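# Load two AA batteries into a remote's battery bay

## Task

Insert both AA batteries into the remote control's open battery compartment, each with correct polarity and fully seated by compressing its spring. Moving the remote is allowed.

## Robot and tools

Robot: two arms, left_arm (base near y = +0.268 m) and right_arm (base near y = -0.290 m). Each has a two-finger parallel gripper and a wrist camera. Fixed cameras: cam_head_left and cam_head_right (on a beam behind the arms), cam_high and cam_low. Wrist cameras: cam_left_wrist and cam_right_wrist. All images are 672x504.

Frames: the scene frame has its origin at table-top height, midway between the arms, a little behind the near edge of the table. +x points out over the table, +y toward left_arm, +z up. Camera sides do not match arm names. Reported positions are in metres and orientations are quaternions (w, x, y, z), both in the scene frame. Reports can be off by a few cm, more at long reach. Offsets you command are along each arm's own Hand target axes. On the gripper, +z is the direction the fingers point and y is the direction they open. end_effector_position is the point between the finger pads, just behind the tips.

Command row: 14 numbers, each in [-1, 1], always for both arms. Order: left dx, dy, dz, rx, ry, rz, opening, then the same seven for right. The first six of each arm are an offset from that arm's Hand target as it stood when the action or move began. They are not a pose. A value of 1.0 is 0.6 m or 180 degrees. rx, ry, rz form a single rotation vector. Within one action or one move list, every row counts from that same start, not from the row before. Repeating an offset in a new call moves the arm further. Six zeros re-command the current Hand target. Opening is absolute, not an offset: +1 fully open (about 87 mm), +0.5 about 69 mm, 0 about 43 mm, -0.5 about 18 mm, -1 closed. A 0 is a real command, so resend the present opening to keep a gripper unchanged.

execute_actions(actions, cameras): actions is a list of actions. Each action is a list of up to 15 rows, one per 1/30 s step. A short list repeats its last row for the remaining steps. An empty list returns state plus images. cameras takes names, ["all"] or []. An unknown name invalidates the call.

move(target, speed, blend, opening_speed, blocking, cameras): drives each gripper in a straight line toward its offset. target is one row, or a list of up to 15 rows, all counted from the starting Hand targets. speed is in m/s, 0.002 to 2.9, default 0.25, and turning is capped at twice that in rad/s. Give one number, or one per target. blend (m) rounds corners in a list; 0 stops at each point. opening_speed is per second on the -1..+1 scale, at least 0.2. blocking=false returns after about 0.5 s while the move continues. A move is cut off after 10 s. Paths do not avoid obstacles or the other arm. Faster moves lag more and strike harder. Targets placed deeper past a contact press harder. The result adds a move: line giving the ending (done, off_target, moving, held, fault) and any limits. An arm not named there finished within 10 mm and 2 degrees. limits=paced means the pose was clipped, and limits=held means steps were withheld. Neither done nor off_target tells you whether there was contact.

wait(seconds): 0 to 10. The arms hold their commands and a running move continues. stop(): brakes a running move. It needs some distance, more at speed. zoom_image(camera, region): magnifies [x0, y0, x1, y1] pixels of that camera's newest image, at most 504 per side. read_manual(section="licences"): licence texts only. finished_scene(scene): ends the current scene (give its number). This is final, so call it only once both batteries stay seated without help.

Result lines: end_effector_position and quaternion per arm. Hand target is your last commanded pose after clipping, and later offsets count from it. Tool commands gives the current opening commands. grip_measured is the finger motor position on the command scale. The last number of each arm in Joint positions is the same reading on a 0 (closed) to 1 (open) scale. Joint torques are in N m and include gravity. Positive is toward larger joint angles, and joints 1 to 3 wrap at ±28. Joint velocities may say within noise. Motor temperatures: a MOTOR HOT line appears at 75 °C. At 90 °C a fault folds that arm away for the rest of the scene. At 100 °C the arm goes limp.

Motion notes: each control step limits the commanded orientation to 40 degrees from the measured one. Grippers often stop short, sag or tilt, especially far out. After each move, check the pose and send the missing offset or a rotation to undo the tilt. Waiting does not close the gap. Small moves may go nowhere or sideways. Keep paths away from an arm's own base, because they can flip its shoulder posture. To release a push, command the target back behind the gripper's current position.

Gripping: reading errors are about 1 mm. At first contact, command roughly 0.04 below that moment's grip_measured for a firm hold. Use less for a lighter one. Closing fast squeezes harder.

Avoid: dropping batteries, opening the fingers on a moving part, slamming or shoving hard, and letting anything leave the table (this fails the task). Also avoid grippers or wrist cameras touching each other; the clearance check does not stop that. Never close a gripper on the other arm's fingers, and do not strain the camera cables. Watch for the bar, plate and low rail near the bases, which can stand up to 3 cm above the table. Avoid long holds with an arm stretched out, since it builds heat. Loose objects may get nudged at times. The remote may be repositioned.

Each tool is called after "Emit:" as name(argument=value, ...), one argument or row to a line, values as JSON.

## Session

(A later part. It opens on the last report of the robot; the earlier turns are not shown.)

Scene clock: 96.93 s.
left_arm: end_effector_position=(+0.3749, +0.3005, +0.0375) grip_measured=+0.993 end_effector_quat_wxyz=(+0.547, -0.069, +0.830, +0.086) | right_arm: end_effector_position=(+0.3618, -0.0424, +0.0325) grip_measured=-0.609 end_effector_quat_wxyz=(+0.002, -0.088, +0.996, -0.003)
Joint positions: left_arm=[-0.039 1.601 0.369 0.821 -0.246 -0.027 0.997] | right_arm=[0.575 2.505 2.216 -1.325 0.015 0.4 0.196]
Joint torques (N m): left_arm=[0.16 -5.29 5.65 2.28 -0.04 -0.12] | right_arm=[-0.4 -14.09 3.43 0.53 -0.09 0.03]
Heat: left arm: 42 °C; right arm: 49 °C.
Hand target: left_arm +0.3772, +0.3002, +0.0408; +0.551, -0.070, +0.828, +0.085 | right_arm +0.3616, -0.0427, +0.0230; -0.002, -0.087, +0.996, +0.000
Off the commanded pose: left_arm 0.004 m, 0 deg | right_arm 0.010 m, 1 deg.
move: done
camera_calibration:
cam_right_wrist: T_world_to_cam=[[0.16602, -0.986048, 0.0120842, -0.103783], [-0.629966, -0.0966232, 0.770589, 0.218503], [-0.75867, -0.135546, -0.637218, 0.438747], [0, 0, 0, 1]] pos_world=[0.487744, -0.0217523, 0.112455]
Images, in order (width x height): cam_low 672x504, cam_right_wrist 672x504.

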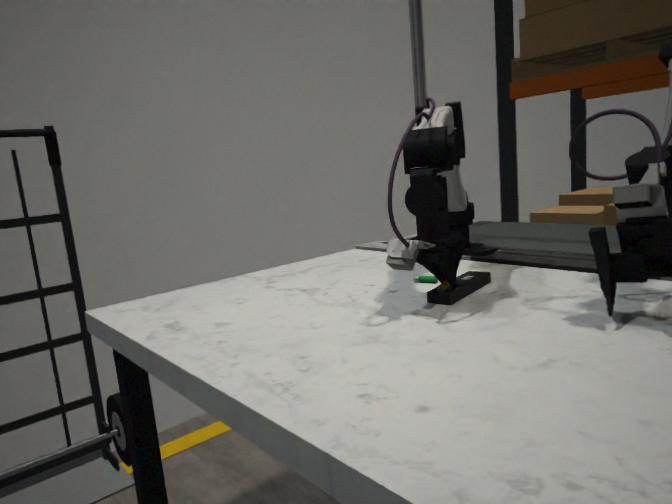

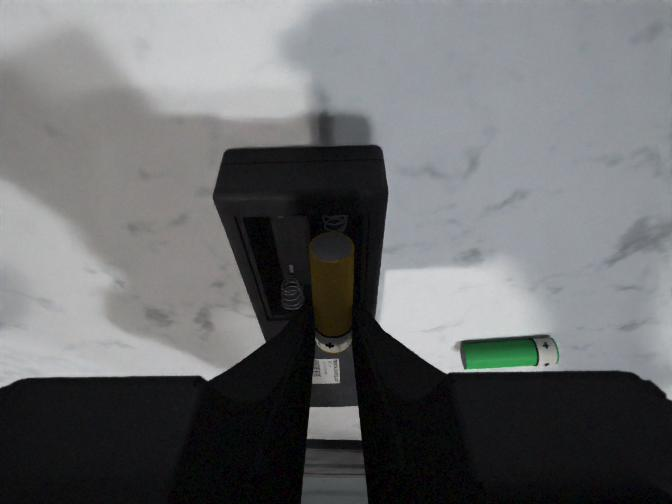

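Emit:
move(
  target=[0,0,0,0,0,0,1,0,0,0.008,0,0,0,-0.626],
  speed=0.04,
  cameras=["cam_right_wrist","cam_low"],
)

Emit:
zoom_image(
  camera="cam_right_wrist",
  region=[200, 150, 500, 400],
)

Emit:
zoom_image(
  camera="cam_low",
  region=[390, 220, 510, 310],
)

Scene clock: 98.50 s.
left_arm: end_effector_position=(+0.3749, +0.3005, +0.0375) grip_measured=+0.993 end_effector_quat_wxyz=(+0.547, -0.069, +0.830, +0.086) | right_arm: end_effector_position=(+0.3618, -0.0424, +0.0323) grip_measured=-0.609 end_effector_quat_wxyz=(+0.004, -0.088, +0.996, -0.002)
Joint positions: left_arm=[-0.039 1.601 0.369 0.821 -0.246 -0.027 0.997] | right_arm=[0.575 2.496 2.201 -1.312 0.015 0.4 0.196]
Joint torques (N m): left_arm=[0.16 -5.27 5.64 2.28 -0.04 -0.12] | right_arm=[-0.51 -13.12 3.21 0.57 -0.13 0.03]
Heat: left arm: 42 °C; right arm: 50 °C.
Hand target: left_arm +0.3772, +0.3002, +0.0408; +0.551, -0.070, +0.828, +0.085 | right_arm +0.3616, -0.0428, +0.0181; -0.002, -0.087, +0.996, +0.000
Off the commanded pose: left_arm 0.004 m, 0 deg | right_arm 0.014 m, 1 deg.
move: off_target (right_arm)
camera_calibration:
cam_right_wrist: T_world_to_cam=[[0.165965, -0.986082, 0.00986655, -0.103666], [-0.633644, -0.0989701, 0.767268, 0.220085], [-0.755613, -0.133592, -0.64125, 0.437748], [0, 0, 0, 1]] pos_world=[0.487429, -0.021962, 0.112865]
Images, in order (width x height): cam_low 672x504, cam_right_wrist 672x504.

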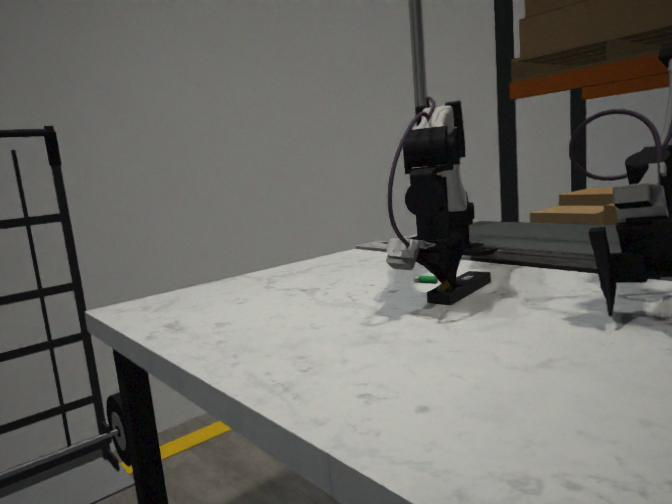

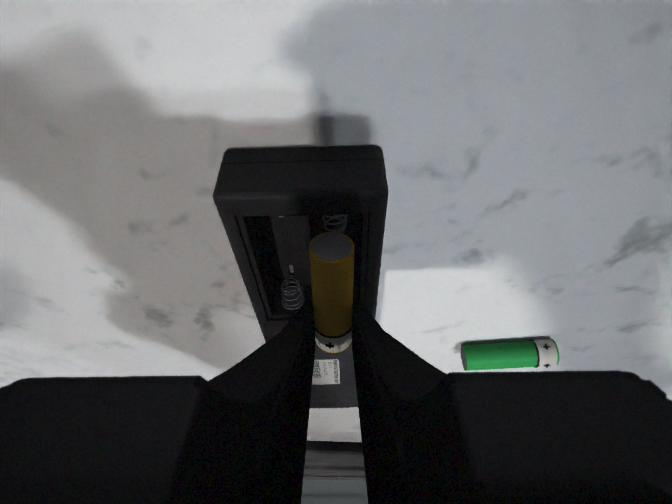

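Scaled by 1.680 from the camera's 672x504 image, which has a finer 960x720 frame.

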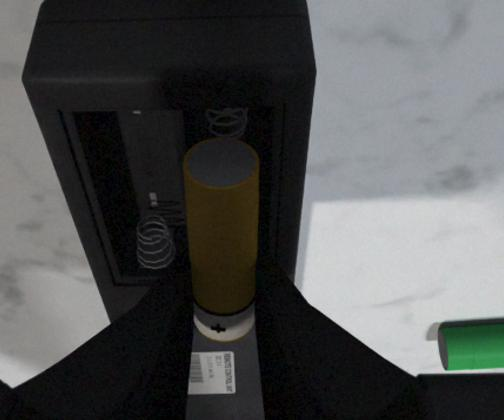

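Scaled by 4.200 from the camera's 672x504 image, which has a finer 960x720 frame.

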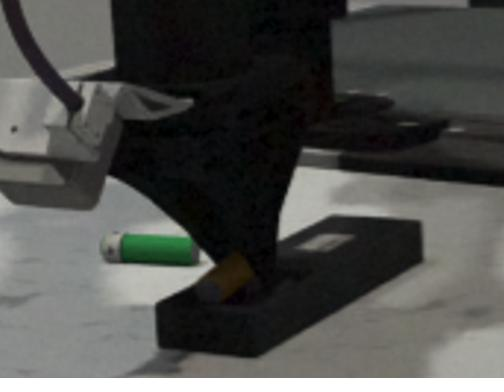

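Emit:
move(
  target=[
    [0,0,0,0,0,0,1,0,0,-0.09,0,0,0,-0.74],
    [0,0,0,0,0,0,1,0.0068,-0.158,-0.09,0,0,0,-0.74],
    [0,0,0,0,0,0,1,0.0068,-0.158,-0.0132,0,0,0,-0.74],
  ],
  speed=0.15,
  blend=[0.02,0.02,0],
  cameras=["cam_right_wrist","cam_low"],
)

Emit:
zoom_image(
  camera="cam_low",
  region=[340, 220, 460, 310],
)

Scene clock: 103.10 s.
left_arm: end_effector_position=(+0.3749, +0.3005, +0.0375) grip_measured=+0.993 end_effector_quat_wxyz=(+0.547, -0.069, +0.830, +0.086) | right_arm: end_effector_position=(+0.3680, -0.1381, +0.0186) grip_measured=-0.609 end_effector_quat_wxyz=(-0.023, -0.084, +0.996, -0.007)
Joint positions: left_arm=[-0.039 1.601 0.369 0.821 -0.246 -0.027 0.997] | right_arm=[0.38 2.374 1.923 -1.208 0.015 0.213 0.196]
Joint torques (N m): left_arm=[0.14 -5.27 5.65 2.28 -0.04 -0.12] | right_arm=[-0.23 -16.32 5.37 0.41 -0.02 -0.01]
Heat: left arm: 42 °C; right arm: 50 °C.
Hand target: left_arm +0.3772, +0.3002, +0.0408; +0.551, -0.070, +0.828, +0.085 | right_arm +0.3739, -0.1368, +0.0260; -0.002, -0.087, +0.996, +0.000
Off the commanded pose: left_arm 0.004 m, 0 deg | right_arm 0.010 m, 3 deg.
move: off_target (right_arm)
camera_calibration:
cam_right_wrist: T_world_to_cam=[[0.160242, -0.986966, 0.0148536, -0.196955], [-0.592745, -0.0841823, 0.800978, 0.211518], [-0.789288, -0.137155, -0.598509, 0.431975], [0, 0, 0, 1]] pos_world=[0.497889, -0.117335, 0.0920447]
Images, in order (width x height): cam_low 672x504, cam_right_wrist 672x504.

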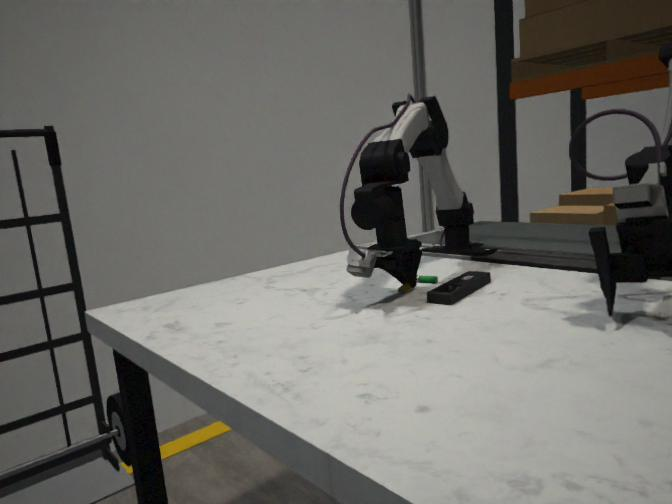

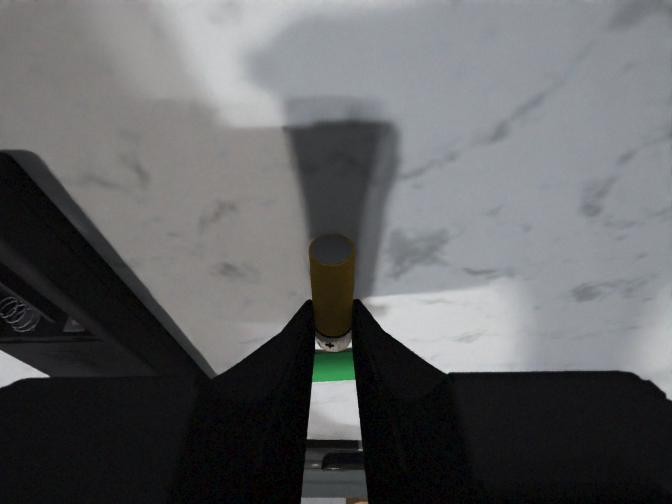

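Scaled by 4.200 from the camera's 672x504 image, which has a finer 960x720 frame.

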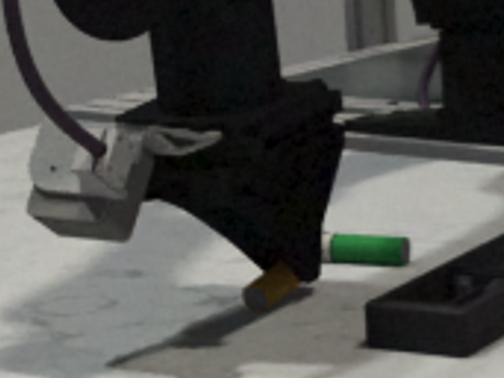

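Emit:
move(
  target=[
    [0,0,0,0,0,0,1,0,0,0.018,0,0,0,-0.74],
    [0,0,0,0,0,0,1,0,0,0.018,0,0,0,-0.25],
    [0,0,0,0,0,0,1,0.017,0,0.016,0,-0.125,0,-0.25],
  ],
  speed=0.05,
  cameras=["cam_right_wrist","cam_low"],
)

Emit:
zoom_image(
  camera="cam_low",
  region=[340, 220, 460, 310],
)

Scene clock: 109.70 s.
left_arm: end_effector_position=(+0.3749, +0.3005, +0.0375) grip_measured=+0.993 end_effector_quat_wxyz=(+0.547, -0.069, +0.830, +0.086) | right_arm: end_effector_position=(+0.3681, -0.1373, +0.0172) grip_measured=-0.250 end_effector_quat_wxyz=(+0.191, -0.087, +0.978, +0.024)
Joint positions: left_arm=[-0.039 1.601 0.369 0.821 -0.246 -0.027 0.997] | right_arm=[0.414 1.971 1.279 -0.54 0.09 0.218 0.375]
Joint torques (N m): left_arm=[0.14 -5.27 5.64 2.28 -0.04 -0.13] | right_arm=[0.51 -11.64 4.67 0.99 0.15 0.16]
Heat: left arm: 43 °C; right arm: 50 °C.
Hand target: left_arm +0.3772, +0.3002, +0.0408; +0.551, -0.070, +0.828, +0.085 | right_arm +0.3639, -0.1386, +0.0165; +0.193, -0.085, +0.977, +0.017
Off the commanded pose: left_arm 0.004 m, 0 deg | right_arm 0.005 m, 1 deg.
move: done
camera_calibration:
cam_right_wrist: T_world_to_cam=[[0.168719, -0.985598, -0.0114205, -0.19867], [-0.865851, -0.153737, 0.476096, 0.309256], [-0.470995, -0.0704379, -0.879319, 0.328139], [0, 0, 0, 1]] pos_world=[0.45584, -0.125151, 0.139035]
Images, in order (width x height): cam_low 672x504, cam_right_wrist 672x504.

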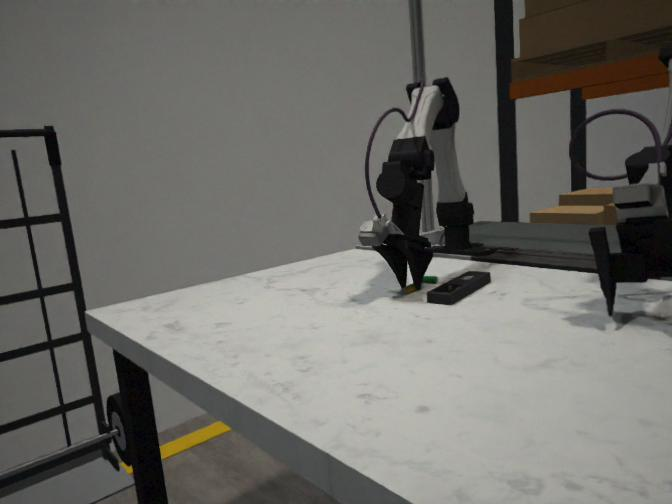

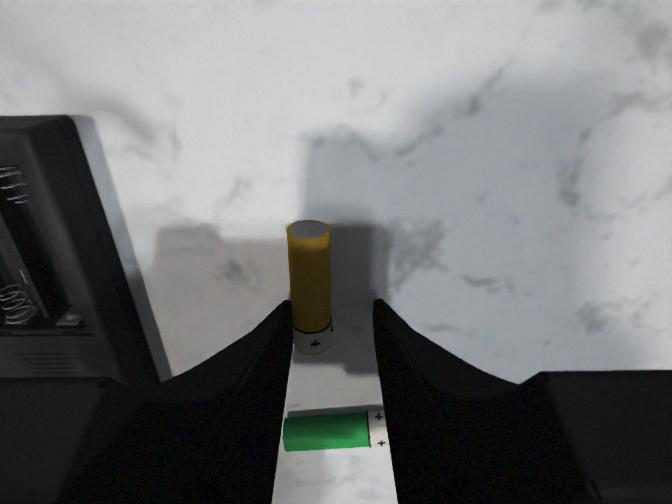

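Scaled by 4.200 from the camera's 672x504 image, which has a finer 960x720 frame.

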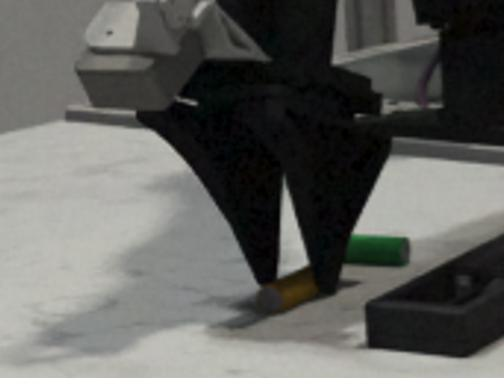

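Emit:
move(
  target=[
    [0,0,0,0,0,0,1,0.019,0.0105,0.0012,0,0,0,-0.25],
    [0,0,0,0,0,0,1,0.019,0.0105,0.0012,0,0,0,-0.76],
  ],
  speed=0.05,
  opening_speed=0.8,
  cameras=["cam_right_wrist","cam_low"],
)

Emit:
zoom_image(
  camera="cam_low",
  region=[340, 220, 460, 310],
)

Scene clock: 113.73 s.
left_arm: end_effector_position=(+0.3749, +0.3005, +0.0375) grip_measured=+0.993 end_effector_quat_wxyz=(+0.547, -0.069, +0.830, +0.086) | right_arm: end_effector_position=(+0.3652, -0.1338, +0.0171) grip_measured=-0.609 end_effector_quat_wxyz=(+0.208, -0.083, +0.974, +0.019)
Joint positions: left_arm=[-0.039 1.601 0.369 0.821 -0.246 -0.027 0.997] | right_arm=[0.436 1.944 1.234 -0.493 0.118 0.24 0.196]
Joint torques (N m): left_arm=[0.16 -5.27 5.64 2.28 -0.04 -0.13] | right_arm=[0.72 -10.71 4.29 0.82 0.02 0.16]
Motor temperatures (°C): left_arm=[27 38 32 43 27 30 30] | right_arm=[29 51 33 31 29 26 28]
Heat: left arm: 43 °C; right arm: 51 °C.
Hand target: left_arm +0.3772, +0.3002, +0.0408; +0.551, -0.070, +0.828, +0.085 | right_arm +0.3526, -0.1341, +0.0115; +0.193, -0.085, +0.977, +0.017
Off the commanded pose: left_arm 0.004 m, 0 deg | right_arm 0.014 m, 2 deg.
move: off_target (right_arm); target 2's new opening was sent with right_arm's hand 0.015 m and 2 deg from that target
camera_calibration:
cam_right_wrist: T_world_to_cam=[[0.159292, -0.98723, -0.00152074, -0.191745], [-0.883528, -0.143246, 0.445937, 0.31569], [-0.44046, -0.0696905, -0.895063, 0.316114], [0, 0, 0, 1]] pos_world=[0.4487, -0.122045, 0.141872]
Images, in order (width x height): cam_low 672x504, cam_right_wrist 672x504.

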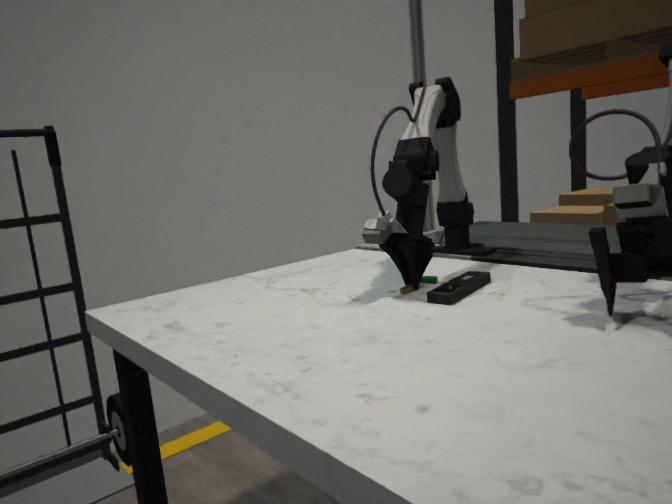

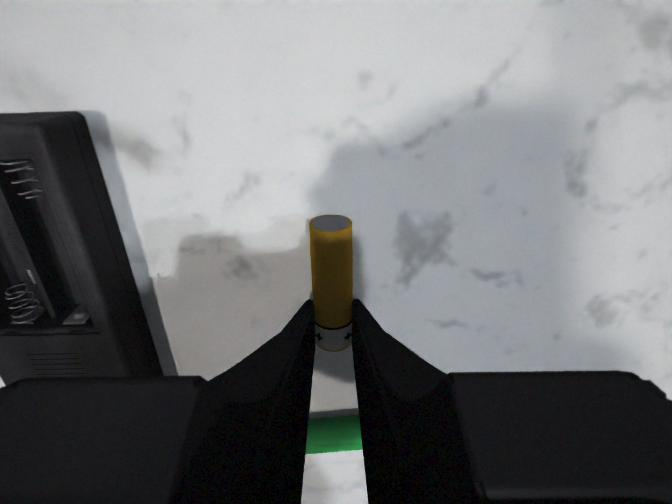

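Scaled by 4.200 from the camera's 672x504 image, which has a finer 960x720 frame.

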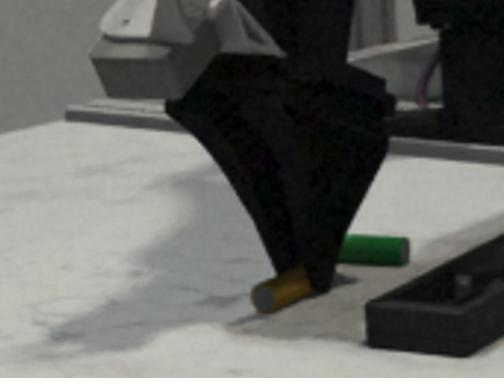

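Emit:
move(
  target=[
    [0,0,0,0,0,0,1,-0.0197,-0.0025,-0.0118,0,0,0,-0.25],
    [0,0,0,0,0,0,1,-0.0197,-0.0025,-0.014,0,0,0,-0.25],
  ],
  speed=0.05,
  cameras=["cam_right_wrist","cam_low"],
)

Emit:
zoom_image(
  camera="cam_low",
  region=[340, 220, 460, 310],
)

Scene clock: 117.80 s.
left_arm: end_effector_position=(+0.3749, +0.3005, +0.0375) grip_measured=+0.993 end_effector_quat_wxyz=(+0.547, -0.069, +0.830, +0.086) | right_arm: end_effector_position=(+0.3583, -0.1361, +0.0171) grip_measured=-0.250 end_effector_quat_wxyz=(+0.192, -0.084, +0.978, +0.014)
Joint positions: left_arm=[-0.039 1.601 0.369 0.821 -0.246 -0.027 0.997] | right_arm=[0.437 1.944 1.242 -0.534 0.116 0.241 0.375]
Joint torques (N m): left_arm=[0.14 -5.27 5.65 2.28 -0.04 -0.12] | right_arm=[-0.02 -10.45 9.1 0.61 0 0.02]
Heat: left arm: 43 °C; right arm: 50 °C.
Hand target: left_arm +0.3772, +0.3002, +0.0408; +0.551, -0.070, +0.828, +0.085 | right_arm +0.3605, -0.1342, +0.0238; +0.193, -0.085, +0.977, +0.017
Off the commanded pose: left_arm 0.004 m, 0 deg | right_arm 0.007 m, 0 deg.
move: done
camera_calibration:
cam_right_wrist: T_world_to_cam=[[0.160691, -0.986987, 0.00597936, -0.193424], [-0.869436, -0.13868, 0.474182, 0.304361], [-0.467182, -0.0813956, -0.880407, 0.320669], [0, 0, 0, 1]] pos_world=[0.445515, -0.122597, 0.139154]
Images, in order (width x height): cam_low 672x504, cam_right_wrist 672x504.

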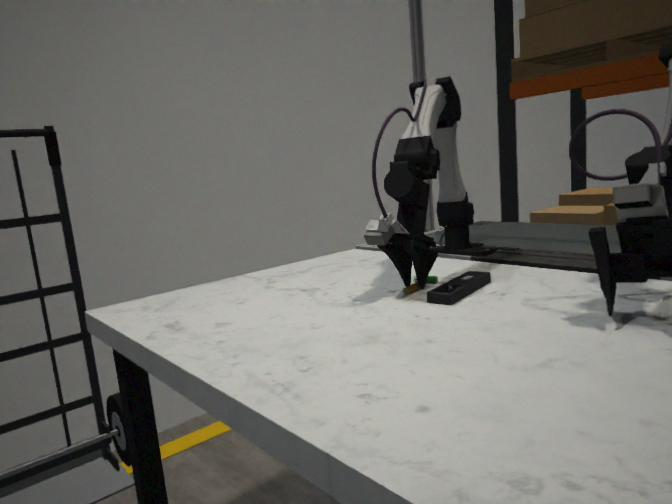

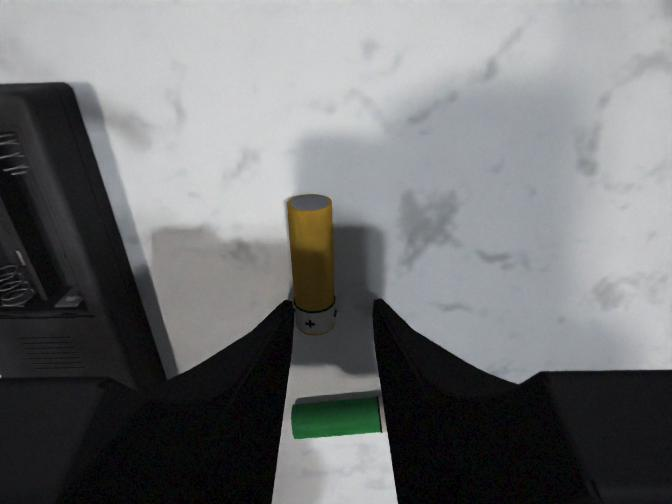

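Scaled by 4.200 from the camera's 672x504 image, which has a finer 960x720 frame.

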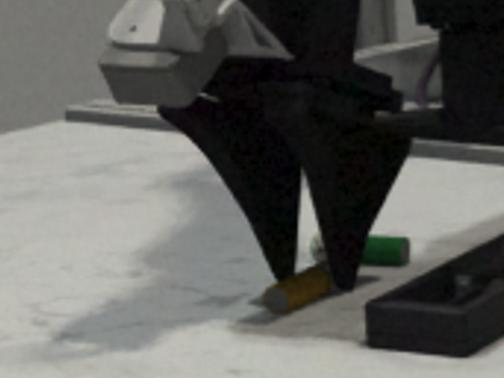

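Emit:
move(
  target=[
    [0,0,0,0,0,0,1,-0.0025,0.01,-0.0075,0,0,0,-0.25],
    [0,0,0,0,0,0,1,-0.0025,0.01,-0.0075,0,0,0,-0.76],
  ],
  speed=0.05,
  opening_speed=0.8,
  cameras=["cam_right_wrist","cam_low"],
)

Emit:
zoom_image(
  camera="cam_low",
  region=[340, 220, 460, 310],
)

Scene clock: 121.33 s.
left_arm: end_effector_position=(+0.3749, +0.3005, +0.0375) grip_measured=+0.993 end_effector_quat_wxyz=(+0.547, -0.069, +0.830, +0.086) | right_arm: end_effector_position=(+0.3493, -0.1374, +0.0170) grip_measured=-0.760 end_effector_quat_wxyz=(+0.175, -0.085, +0.981, +0.009)
Joint positions: left_arm=[-0.039 1.601 0.369 0.821 -0.246 -0.027 0.997] | right_arm=[0.443 1.944 1.25 -0.581 0.116 0.249 0.12]
Joint torques (N m): left_arm=[0.16 -5.27 5.64 2.28 -0.04 -0.13] | right_arm=[0.57 -10.61 10.03 0.83 0.03 0.1]
Heat: left arm: 43 °C; right arm: 50 °C.
Hand target: left_arm +0.3772, +0.3002, +0.0408; +0.551, -0.070, +0.828, +0.085 | right_arm +0.3592, -0.1284, +0.0285; +0.193, -0.085, +0.977, +0.017
Off the commanded pose: left_arm 0.004 m, 0 deg | right_arm 0.018 m, 2 deg.
move: off_target (right_arm); target 2's new opening was sent with right_arm's hand 0.017 m and 2 deg from that target
camera_calibration:
cam_right_wrist: T_world_to_cam=[[0.160921, -0.986863, 0.0143278, -0.193524], [-0.852072, -0.131586, 0.506615, 0.290787], [-0.498074, -0.0937332, -0.862053, 0.32512], [0, 0, 0, 1]] pos_world=[0.440847, -0.122244, 0.135726]
Images, in order (width x height): cam_low 672x504, cam_right_wrist 672x504.

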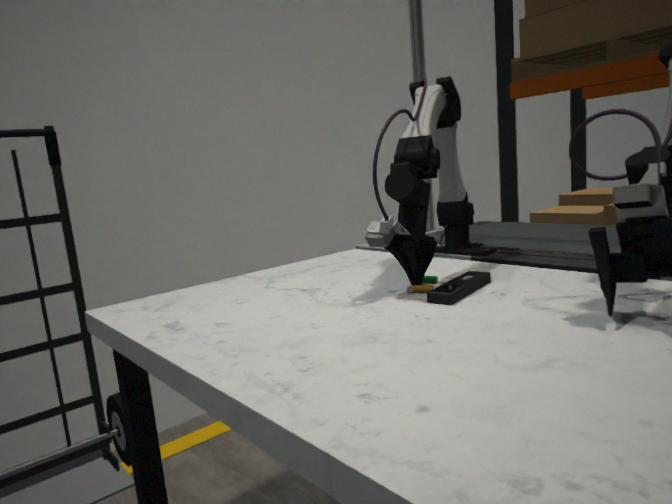

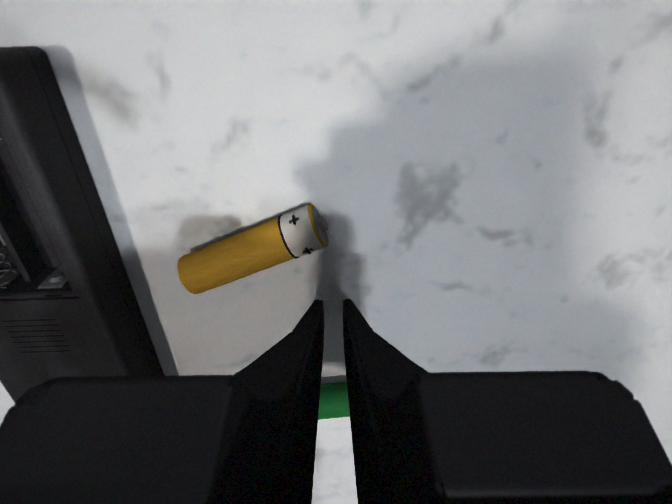

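Scaled by 4.200 from the camera's 672x504 image, which has a finer 960x720 frame.

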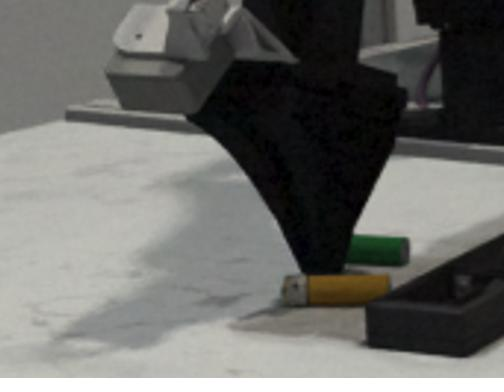

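Emit:
move(
  target=[
    [0,0,0,0,0,0,1,-0.0317,0,-0.077,0,0,0,-0.76],
    [0,0,0,0,0,0,1,-0.0573,0.0197,-0.069,-0.219,0.009,-0.565,-0.1],
  ],
  speed=0.35,
  cameras=["cam_right_wrist","cam_low","cam_head_right"],
)

Scene clock: 130.77 s.
left_arm: end_effector_position=(+0.3749, +0.3005, +0.0375) grip_measured=+0.993 end_effector_quat_wxyz=(+0.547, -0.069, +0.830, +0.086) | right_arm: end_effector_position=(+0.3664, -0.1190, +0.0759) grip_measured=-0.100 end_effector_quat_wxyz=(-0.074, +0.848, -0.504, -0.148)
Joint positions: left_arm=[-0.039 1.601 0.369 0.821 -0.246 -0.027 0.997] | right_arm=[0.406 2.182 1.858 -1.344 -0.314 -1.671 0.45]
Joint torques (N m): left_arm=[0.14 -5.27 5.64 2.28 -0.04 -0.13] | right_arm=[-0.38 -10.8 9.83 0.02 -0.39 -0.05]
Heat: left arm: 43 °C; right arm: 50 °C.
Hand target: left_arm +0.3772, +0.3002, +0.0408; +0.551, -0.070, +0.828, +0.085 | right_arm +0.3731, -0.1140, +0.0798; -0.088, +0.848, -0.500, -0.150
Off the commanded pose: left_arm 0.004 m, 0 deg | right_arm 0.009 m, 2 deg.
move: done
camera_calibration:
cam_right_wrist: T_world_to_cam=[[0.880618, 0.473355, -0.0211499, -0.266167], [0.413276, -0.745483, 0.522932, -0.260042], [0.231766, -0.469244, -0.852112, 0.0731314], [0, 0, 0, 1]] pos_world=[0.324912, -0.0335489, 0.192671]
Images, in order (width x height): cam_head_right 672x504, cam_low 672x504, cam_right_wrist 672x504.

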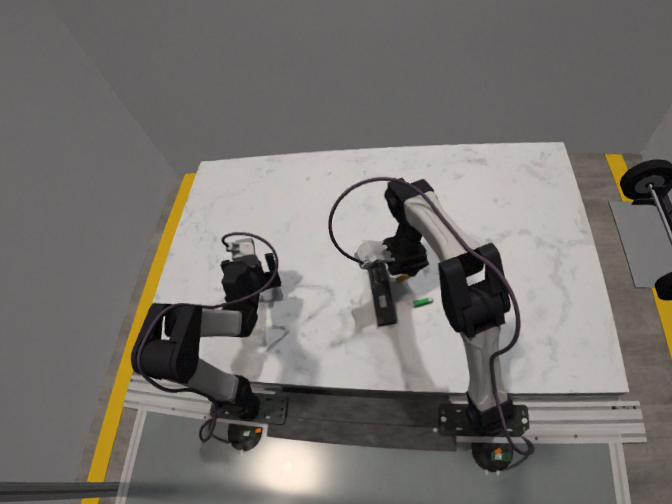

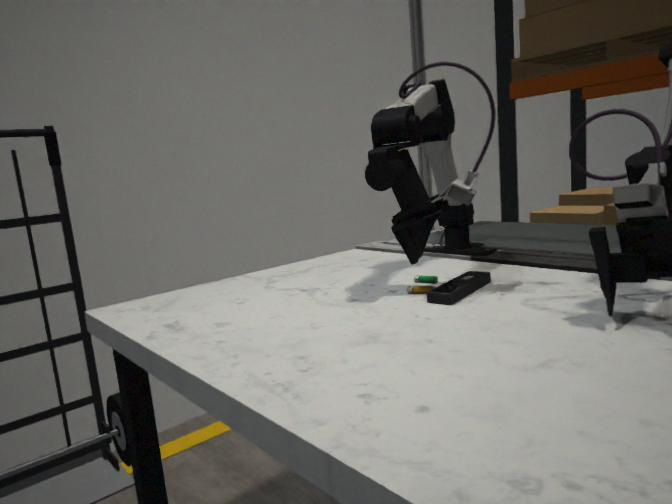

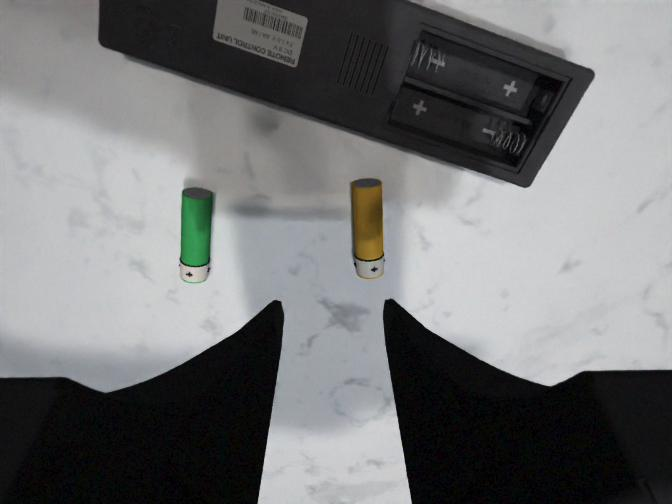

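Emit:
move(
  target=[0,0,0,0,0,0,1,0.0565,-0.0305,0.0607,0,0,0,-0.1],
  speed=0.15,
  cameras=["cam_right_wrist","cam_low"],
)

Emit:
zoom_image(
  camera="cam_low",
  region=[340, 220, 460, 310],
)

Scene clock: 134.10 s.
left_arm: end_effector_position=(+0.3749, +0.3005, +0.0375) grip_measured=+0.993 end_effector_quat_wxyz=(+0.547, -0.069, +0.830, +0.086) | right_arm: end_effector_position=(+0.3857, -0.1290, +0.0277) grip_measured=-0.100 end_effector_quat_wxyz=(-0.065, +0.845, -0.506, -0.159)
Joint positions: left_arm=[-0.039 1.601 0.369 0.821 -0.246 -0.027 0.997] | right_arm=[0.363 2.301 1.858 -1.267 -0.314 -1.714 0.45]
Joint torques (N m): left_arm=[0.16 -5.27 5.65 2.28 -0.04 -0.12] | right_arm=[-0.27 -12.38 9.65 0.14 -0.42 -0.04]
Heat: left arm: 44 °C; right arm: 49 °C.
Hand target: left_arm +0.3772, +0.3002, +0.0408; +0.551, -0.070, +0.828, +0.085 | right_arm +0.3983, -0.1221, +0.0339; -0.088, +0.848, -0.500, -0.150
Off the commanded pose: left_arm 0.004 m, 0 deg | right_arm 0.016 m, 3 deg.
move: off_target (right_arm)
camera_calibration:
cam_right_wrist: T_world_to_cam=[[0.880478, 0.471545, -0.0490383, -0.278892], [0.426719, -0.743183, 0.515355, -0.254936], [0.206568, -0.474684, -0.855573, 0.0320758], [0, 0, 0, 1]] pos_world=[0.347719, -0.0427281, 0.145149]
Images, in order (width x height): cam_low 672x504, cam_right_wrist 672x504.

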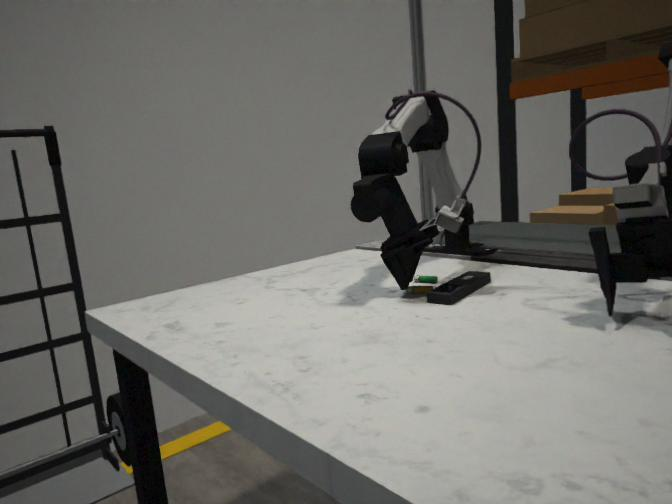

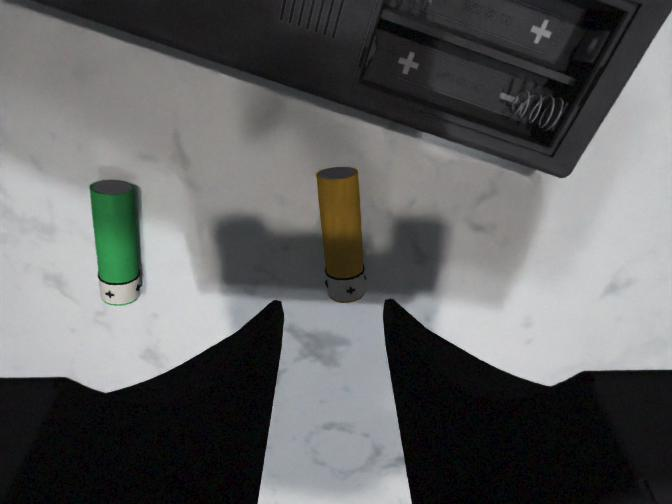

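Scaled by 4.200 from the camera's 672x504 image, which has a finer 960x720 frame.

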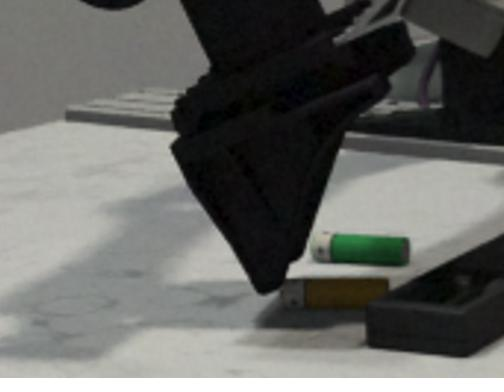

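Emit:
move(
  target=[0,0,0,0,0,0,1,0.0005,-0.005,0.0157,0,0,0,-0.1],
  speed=0.08,
  cameras=["cam_right_wrist","cam_low"],
)

Emit:
zoom_image(
  camera="cam_low",
  region=[340, 220, 460, 310],
)

Scene clock: 136.53 s.
left_arm: end_effector_position=(+0.3749, +0.3005, +0.0375) grip_measured=+0.993 end_effector_quat_wxyz=(+0.547, -0.069, +0.830, +0.086) | right_arm: end_effector_position=(+0.3913, -0.1268, +0.0228) grip_measured=-0.100 end_effector_quat_wxyz=(-0.071, +0.847, -0.505, -0.154)
Joint positions: left_arm=[-0.039 1.601 0.369 0.821 -0.246 -0.027 0.997] | right_arm=[0.363 2.312 1.858 -1.239 -0.314 -1.715 0.45]
Joint torques (N m): left_arm=[0.16 -5.29 5.64 2.28 -0.04 -0.12] | right_arm=[0.36 -11.84 8.83 0.17 -0.42 0.04]
Heat: left arm: 44 °C; right arm: 49 °C.
Hand target: left_arm +0.3772, +0.3002, +0.0408; +0.551, -0.070, +0.828, +0.085 | right_arm +0.3996, -0.1180, +0.0250; -0.088, +0.848, -0.500, -0.150
Off the commanded pose: left_arm 0.004 m, 0 deg | right_arm 0.012 m, 2 deg.
move: off_target (right_arm)
camera_calibration:
cam_right_wrist: T_world_to_cam=[[0.881066, 0.471865, -0.0326497, -0.285621], [0.418825, -0.746227, 0.517426, -0.250508], [0.219791, -0.469561, -0.855105, 0.0232386], [0, 0, 0, 1]] pos_world=[0.351462, -0.0412499, 0.140166]
Images, in order (width x height): cam_low 672x504, cam_right_wrist 672x504.

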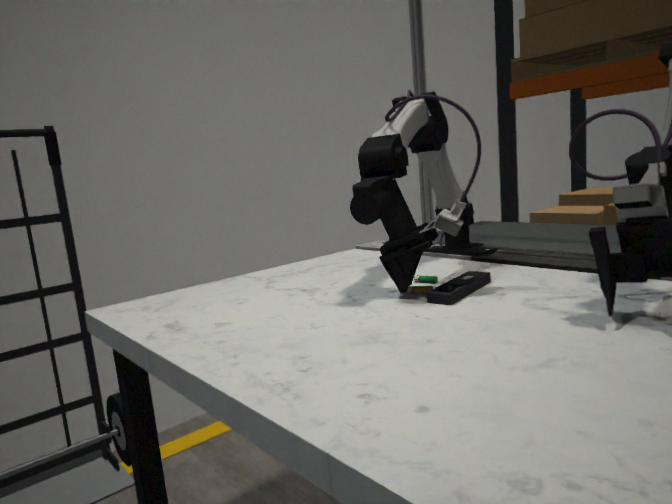

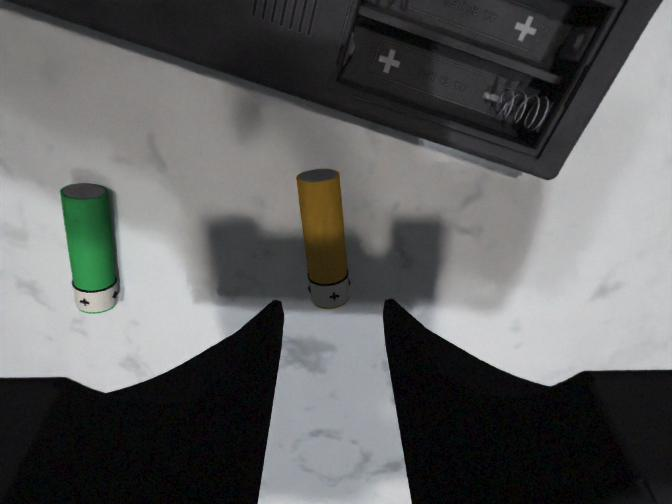

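Scaled by 4.200 from the camera's 672x504 image, which has a finer 960x720 frame.

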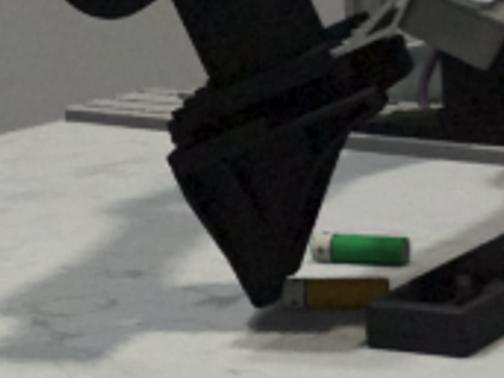

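Emit:
move(
  target=[0,0,0,0,0,0,1,-0.0212,0.006,0.0005,0,0,0,-0.1],
  speed=0.08,
  cameras=["cam_right_wrist","cam_low"],
)

Emit:
zoom_image(
  camera="cam_low",
  region=[340, 220, 460, 310],
)

Scene clock: 139.13 s.
left_arm: end_effector_position=(+0.3749, +0.3005, +0.0375) grip_measured=+0.993 end_effector_quat_wxyz=(+0.547, -0.069, +0.830, +0.086) | right_arm: end_effector_position=(+0.3890, -0.1172, +0.0228) grip_measured=-0.100 end_effector_quat_wxyz=(-0.072, +0.848, -0.503, -0.152)
Joint positions: left_arm=[-0.039 1.601 0.369 0.821 -0.246 -0.027 0.997] | right_arm=[0.387 2.312 1.858 -1.229 -0.314 -1.695 0.45]
Joint torques (N m): left_arm=[0.16 -5.27 5.64 2.28 -0.04 -0.12] | right_arm=[0.44 -14.34 6.17 0.18 -0.41 0.1]
Heat: left arm: 44 °C; right arm: 49 °C.
Hand target: left_arm +0.3772, +0.3002, +0.0408; +0.551, -0.070, +0.828, +0.085 | right_arm +0.3906, -0.1094, +0.0291; -0.088, +0.848, -0.500, -0.150
Off the commanded pose: left_arm 0.004 m, 0 deg | right_arm 0.010 m, 2 deg.
move: done
camera_calibration:
cam_right_wrist: T_world_to_cam=[[0.878955, 0.476035, -0.0287754, -0.286906], [0.419883, -0.743843, 0.519995, -0.242498], [0.226132, -0.469135, -0.853684, 0.0259166], [0, 0, 0, 1]] pos_world=[0.348138, -0.031645, 0.139967]
Images, in order (width x height): cam_low 672x504, cam_right_wrist 672x504.

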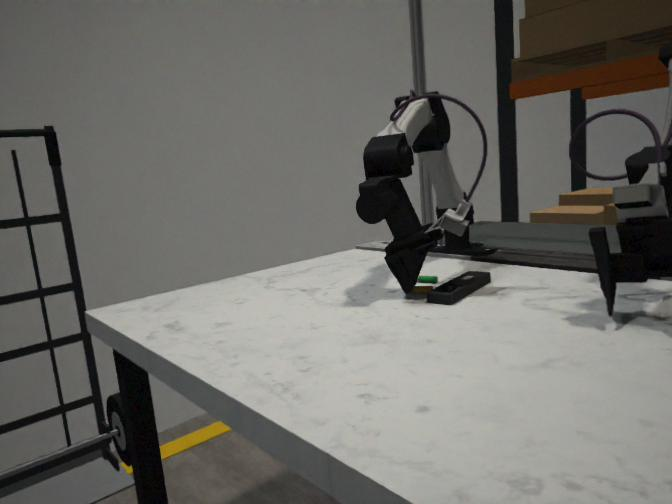

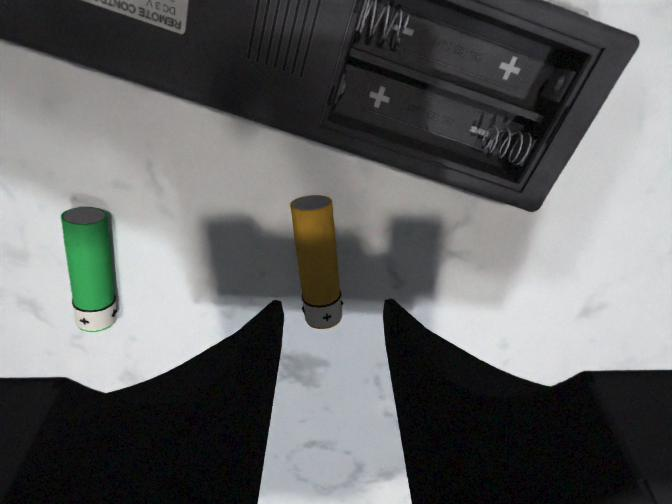

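Scaled by 4.200 from the camera's 672x504 image, which has a finer 960x720 frame.

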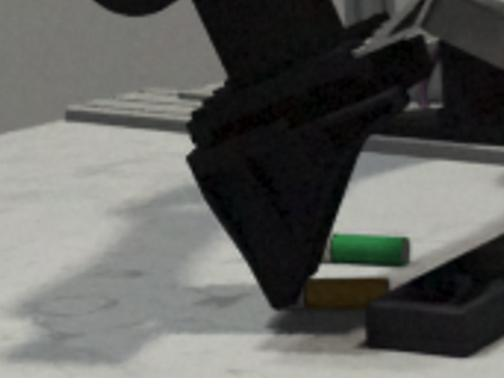

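Emit:
move(
  target=[0,0,0,0,0,0,1,-0.0152,0.0065,-0.0033,0,0,0,-0.1],
  speed=0.08,
  cameras=["cam_right_wrist","cam_low"],
)

Emit:
zoom_image(
  camera="cam_low",
  region=[340, 220, 460, 310],
)

Scene clock: 141.27 s.
left_arm: end_effector_position=(+0.3749, +0.3005, +0.0375) grip_measured=+0.993 end_effector_quat_wxyz=(+0.547, -0.069, +0.830, +0.086) | right_arm: end_effector_position=(+0.3820, -0.1124, +0.0195) grip_measured=-0.100 end_effector_quat_wxyz=(-0.064, +0.847, -0.504, -0.156)
Joint positions: left_arm=[-0.039 1.601 0.369 0.821 -0.246 -0.027 0.997] | right_arm=[0.404 2.312 1.844 -1.226 -0.315 -1.677 0.45]
Joint torques (N m): left_arm=[0.17 -5.27 5.64 2.28 -0.04 -0.12] | right_arm=[0.42 -16.88 5.23 0.16 -0.45 0.12]
Heat: left arm: 44 °C; right arm: 50 °C.
Hand target: left_arm +0.3772, +0.3002, +0.0408; +0.551, -0.070, +0.828, +0.085 | right_arm +0.3832, -0.1043, +0.0340; -0.088, +0.848, -0.500, -0.150
Off the commanded pose: left_arm 0.004 m, 0 deg | right_arm 0.017 m, 3 deg.
move: off_target (right_arm)
camera_calibration:
cam_right_wrist: T_world_to_cam=[[0.87836, 0.4758, -0.0458117, -0.282637], [0.427765, -0.739662, 0.519536, -0.236905], [0.21331, -0.475936, -0.85322, 0.0309598], [0, 0, 0, 1]] pos_world=[0.342993, -0.0260158, 0.136548]
Images, in order (width x height): cam_low 672x504, cam_right_wrist 672x504.

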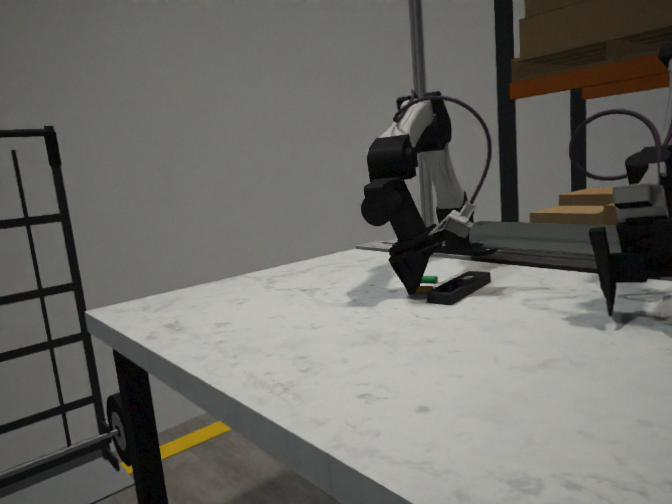

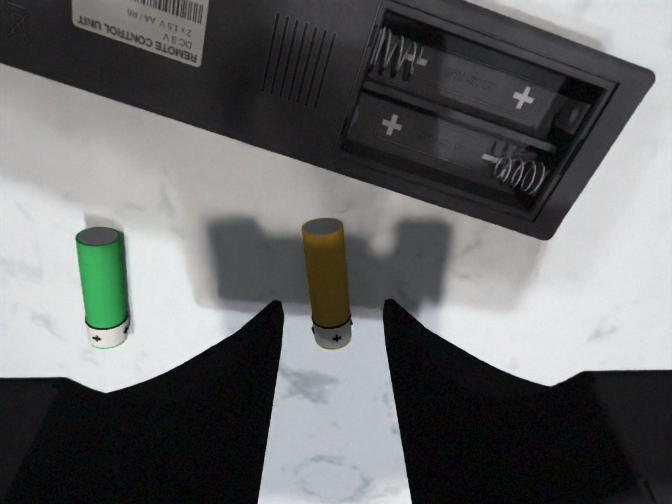

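Scaled by 4.200 from the camera's 672x504 image, which has a finer 960x720 frame.

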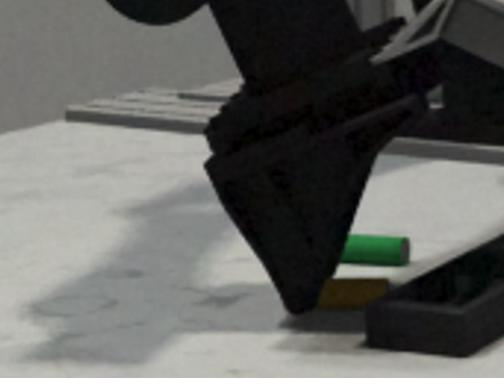

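Emit:
move(
  target=[0,0,0,0,0,0,1,-0.004,0,-0.011,0,0,0,-0.1],
  speed=0.08,
  cameras=["cam_right_wrist","cam_low"],
)

Emit:
zoom_image(
  camera="cam_low",
  region=[340, 220, 460, 310],
)

Scene clock: 143.13 s.
left_arm: end_effector_position=(+0.3749, +0.3005, +0.0375) grip_measured=+0.993 end_effector_quat_wxyz=(+0.547, -0.069, +0.830, +0.086) | right_arm: end_effector_position=(+0.3811, -0.1128, +0.0196) grip_measured=-0.100 end_effector_quat_wxyz=(-0.063, +0.847, -0.504, -0.157)
Joint positions: left_arm=[-0.039 1.601 0.369 0.821 -0.246 -0.027 0.997] | right_arm=[0.404 2.312 1.844 -1.23 -0.315 -1.676 0.45]
Joint torques (N m): left_arm=[0.16 -5.26 5.65 2.28 -0.04 -0.12] | right_arm=[0.54 -17.48 6.9 0 -0.44 0.11]
Heat: left arm: 44 °C; right arm: 50 °C.
Hand target: left_arm +0.3772, +0.3002, +0.0408; +0.551, -0.070, +0.828, +0.085 | right_arm +0.3832, -0.1043, +0.0411; -0.088, +0.848, -0.500, -0.150
Off the commanded pose: left_arm 0.004 m, 0 deg | right_arm 0.023 m, 3 deg.
move: off_target (right_arm)
camera_calibration:
cam_right_wrist: T_world_to_cam=[[0.878507, 0.475122, -0.0498516, -0.281765], [0.429178, -0.73908, 0.519198, -0.237282], [0.209838, -0.477514, -0.853199, 0.0322244], [0, 0, 0, 1]] pos_world=[0.342607, -0.02611, 0.136644]
Images, in order (width x height): cam_low 672x504, cam_right_wrist 672x504.

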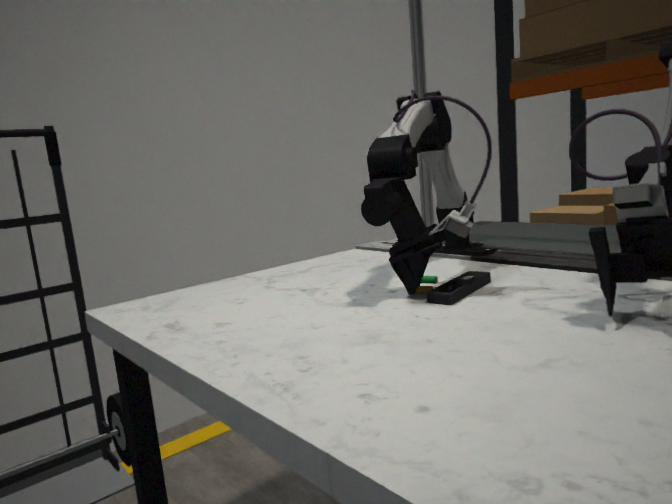

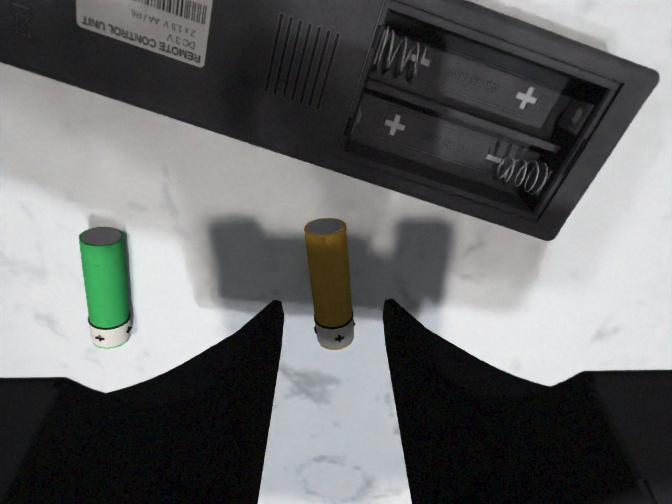

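Scaled by 4.200 from the camera's 672x504 image, which has a finer 960x720 frame.

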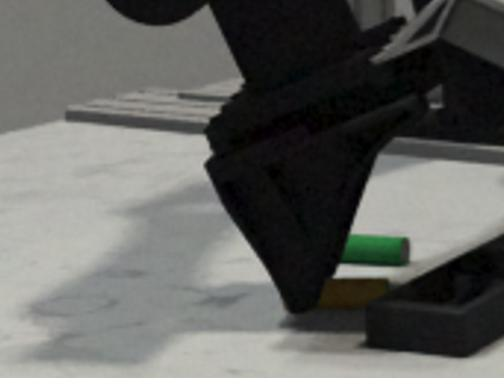

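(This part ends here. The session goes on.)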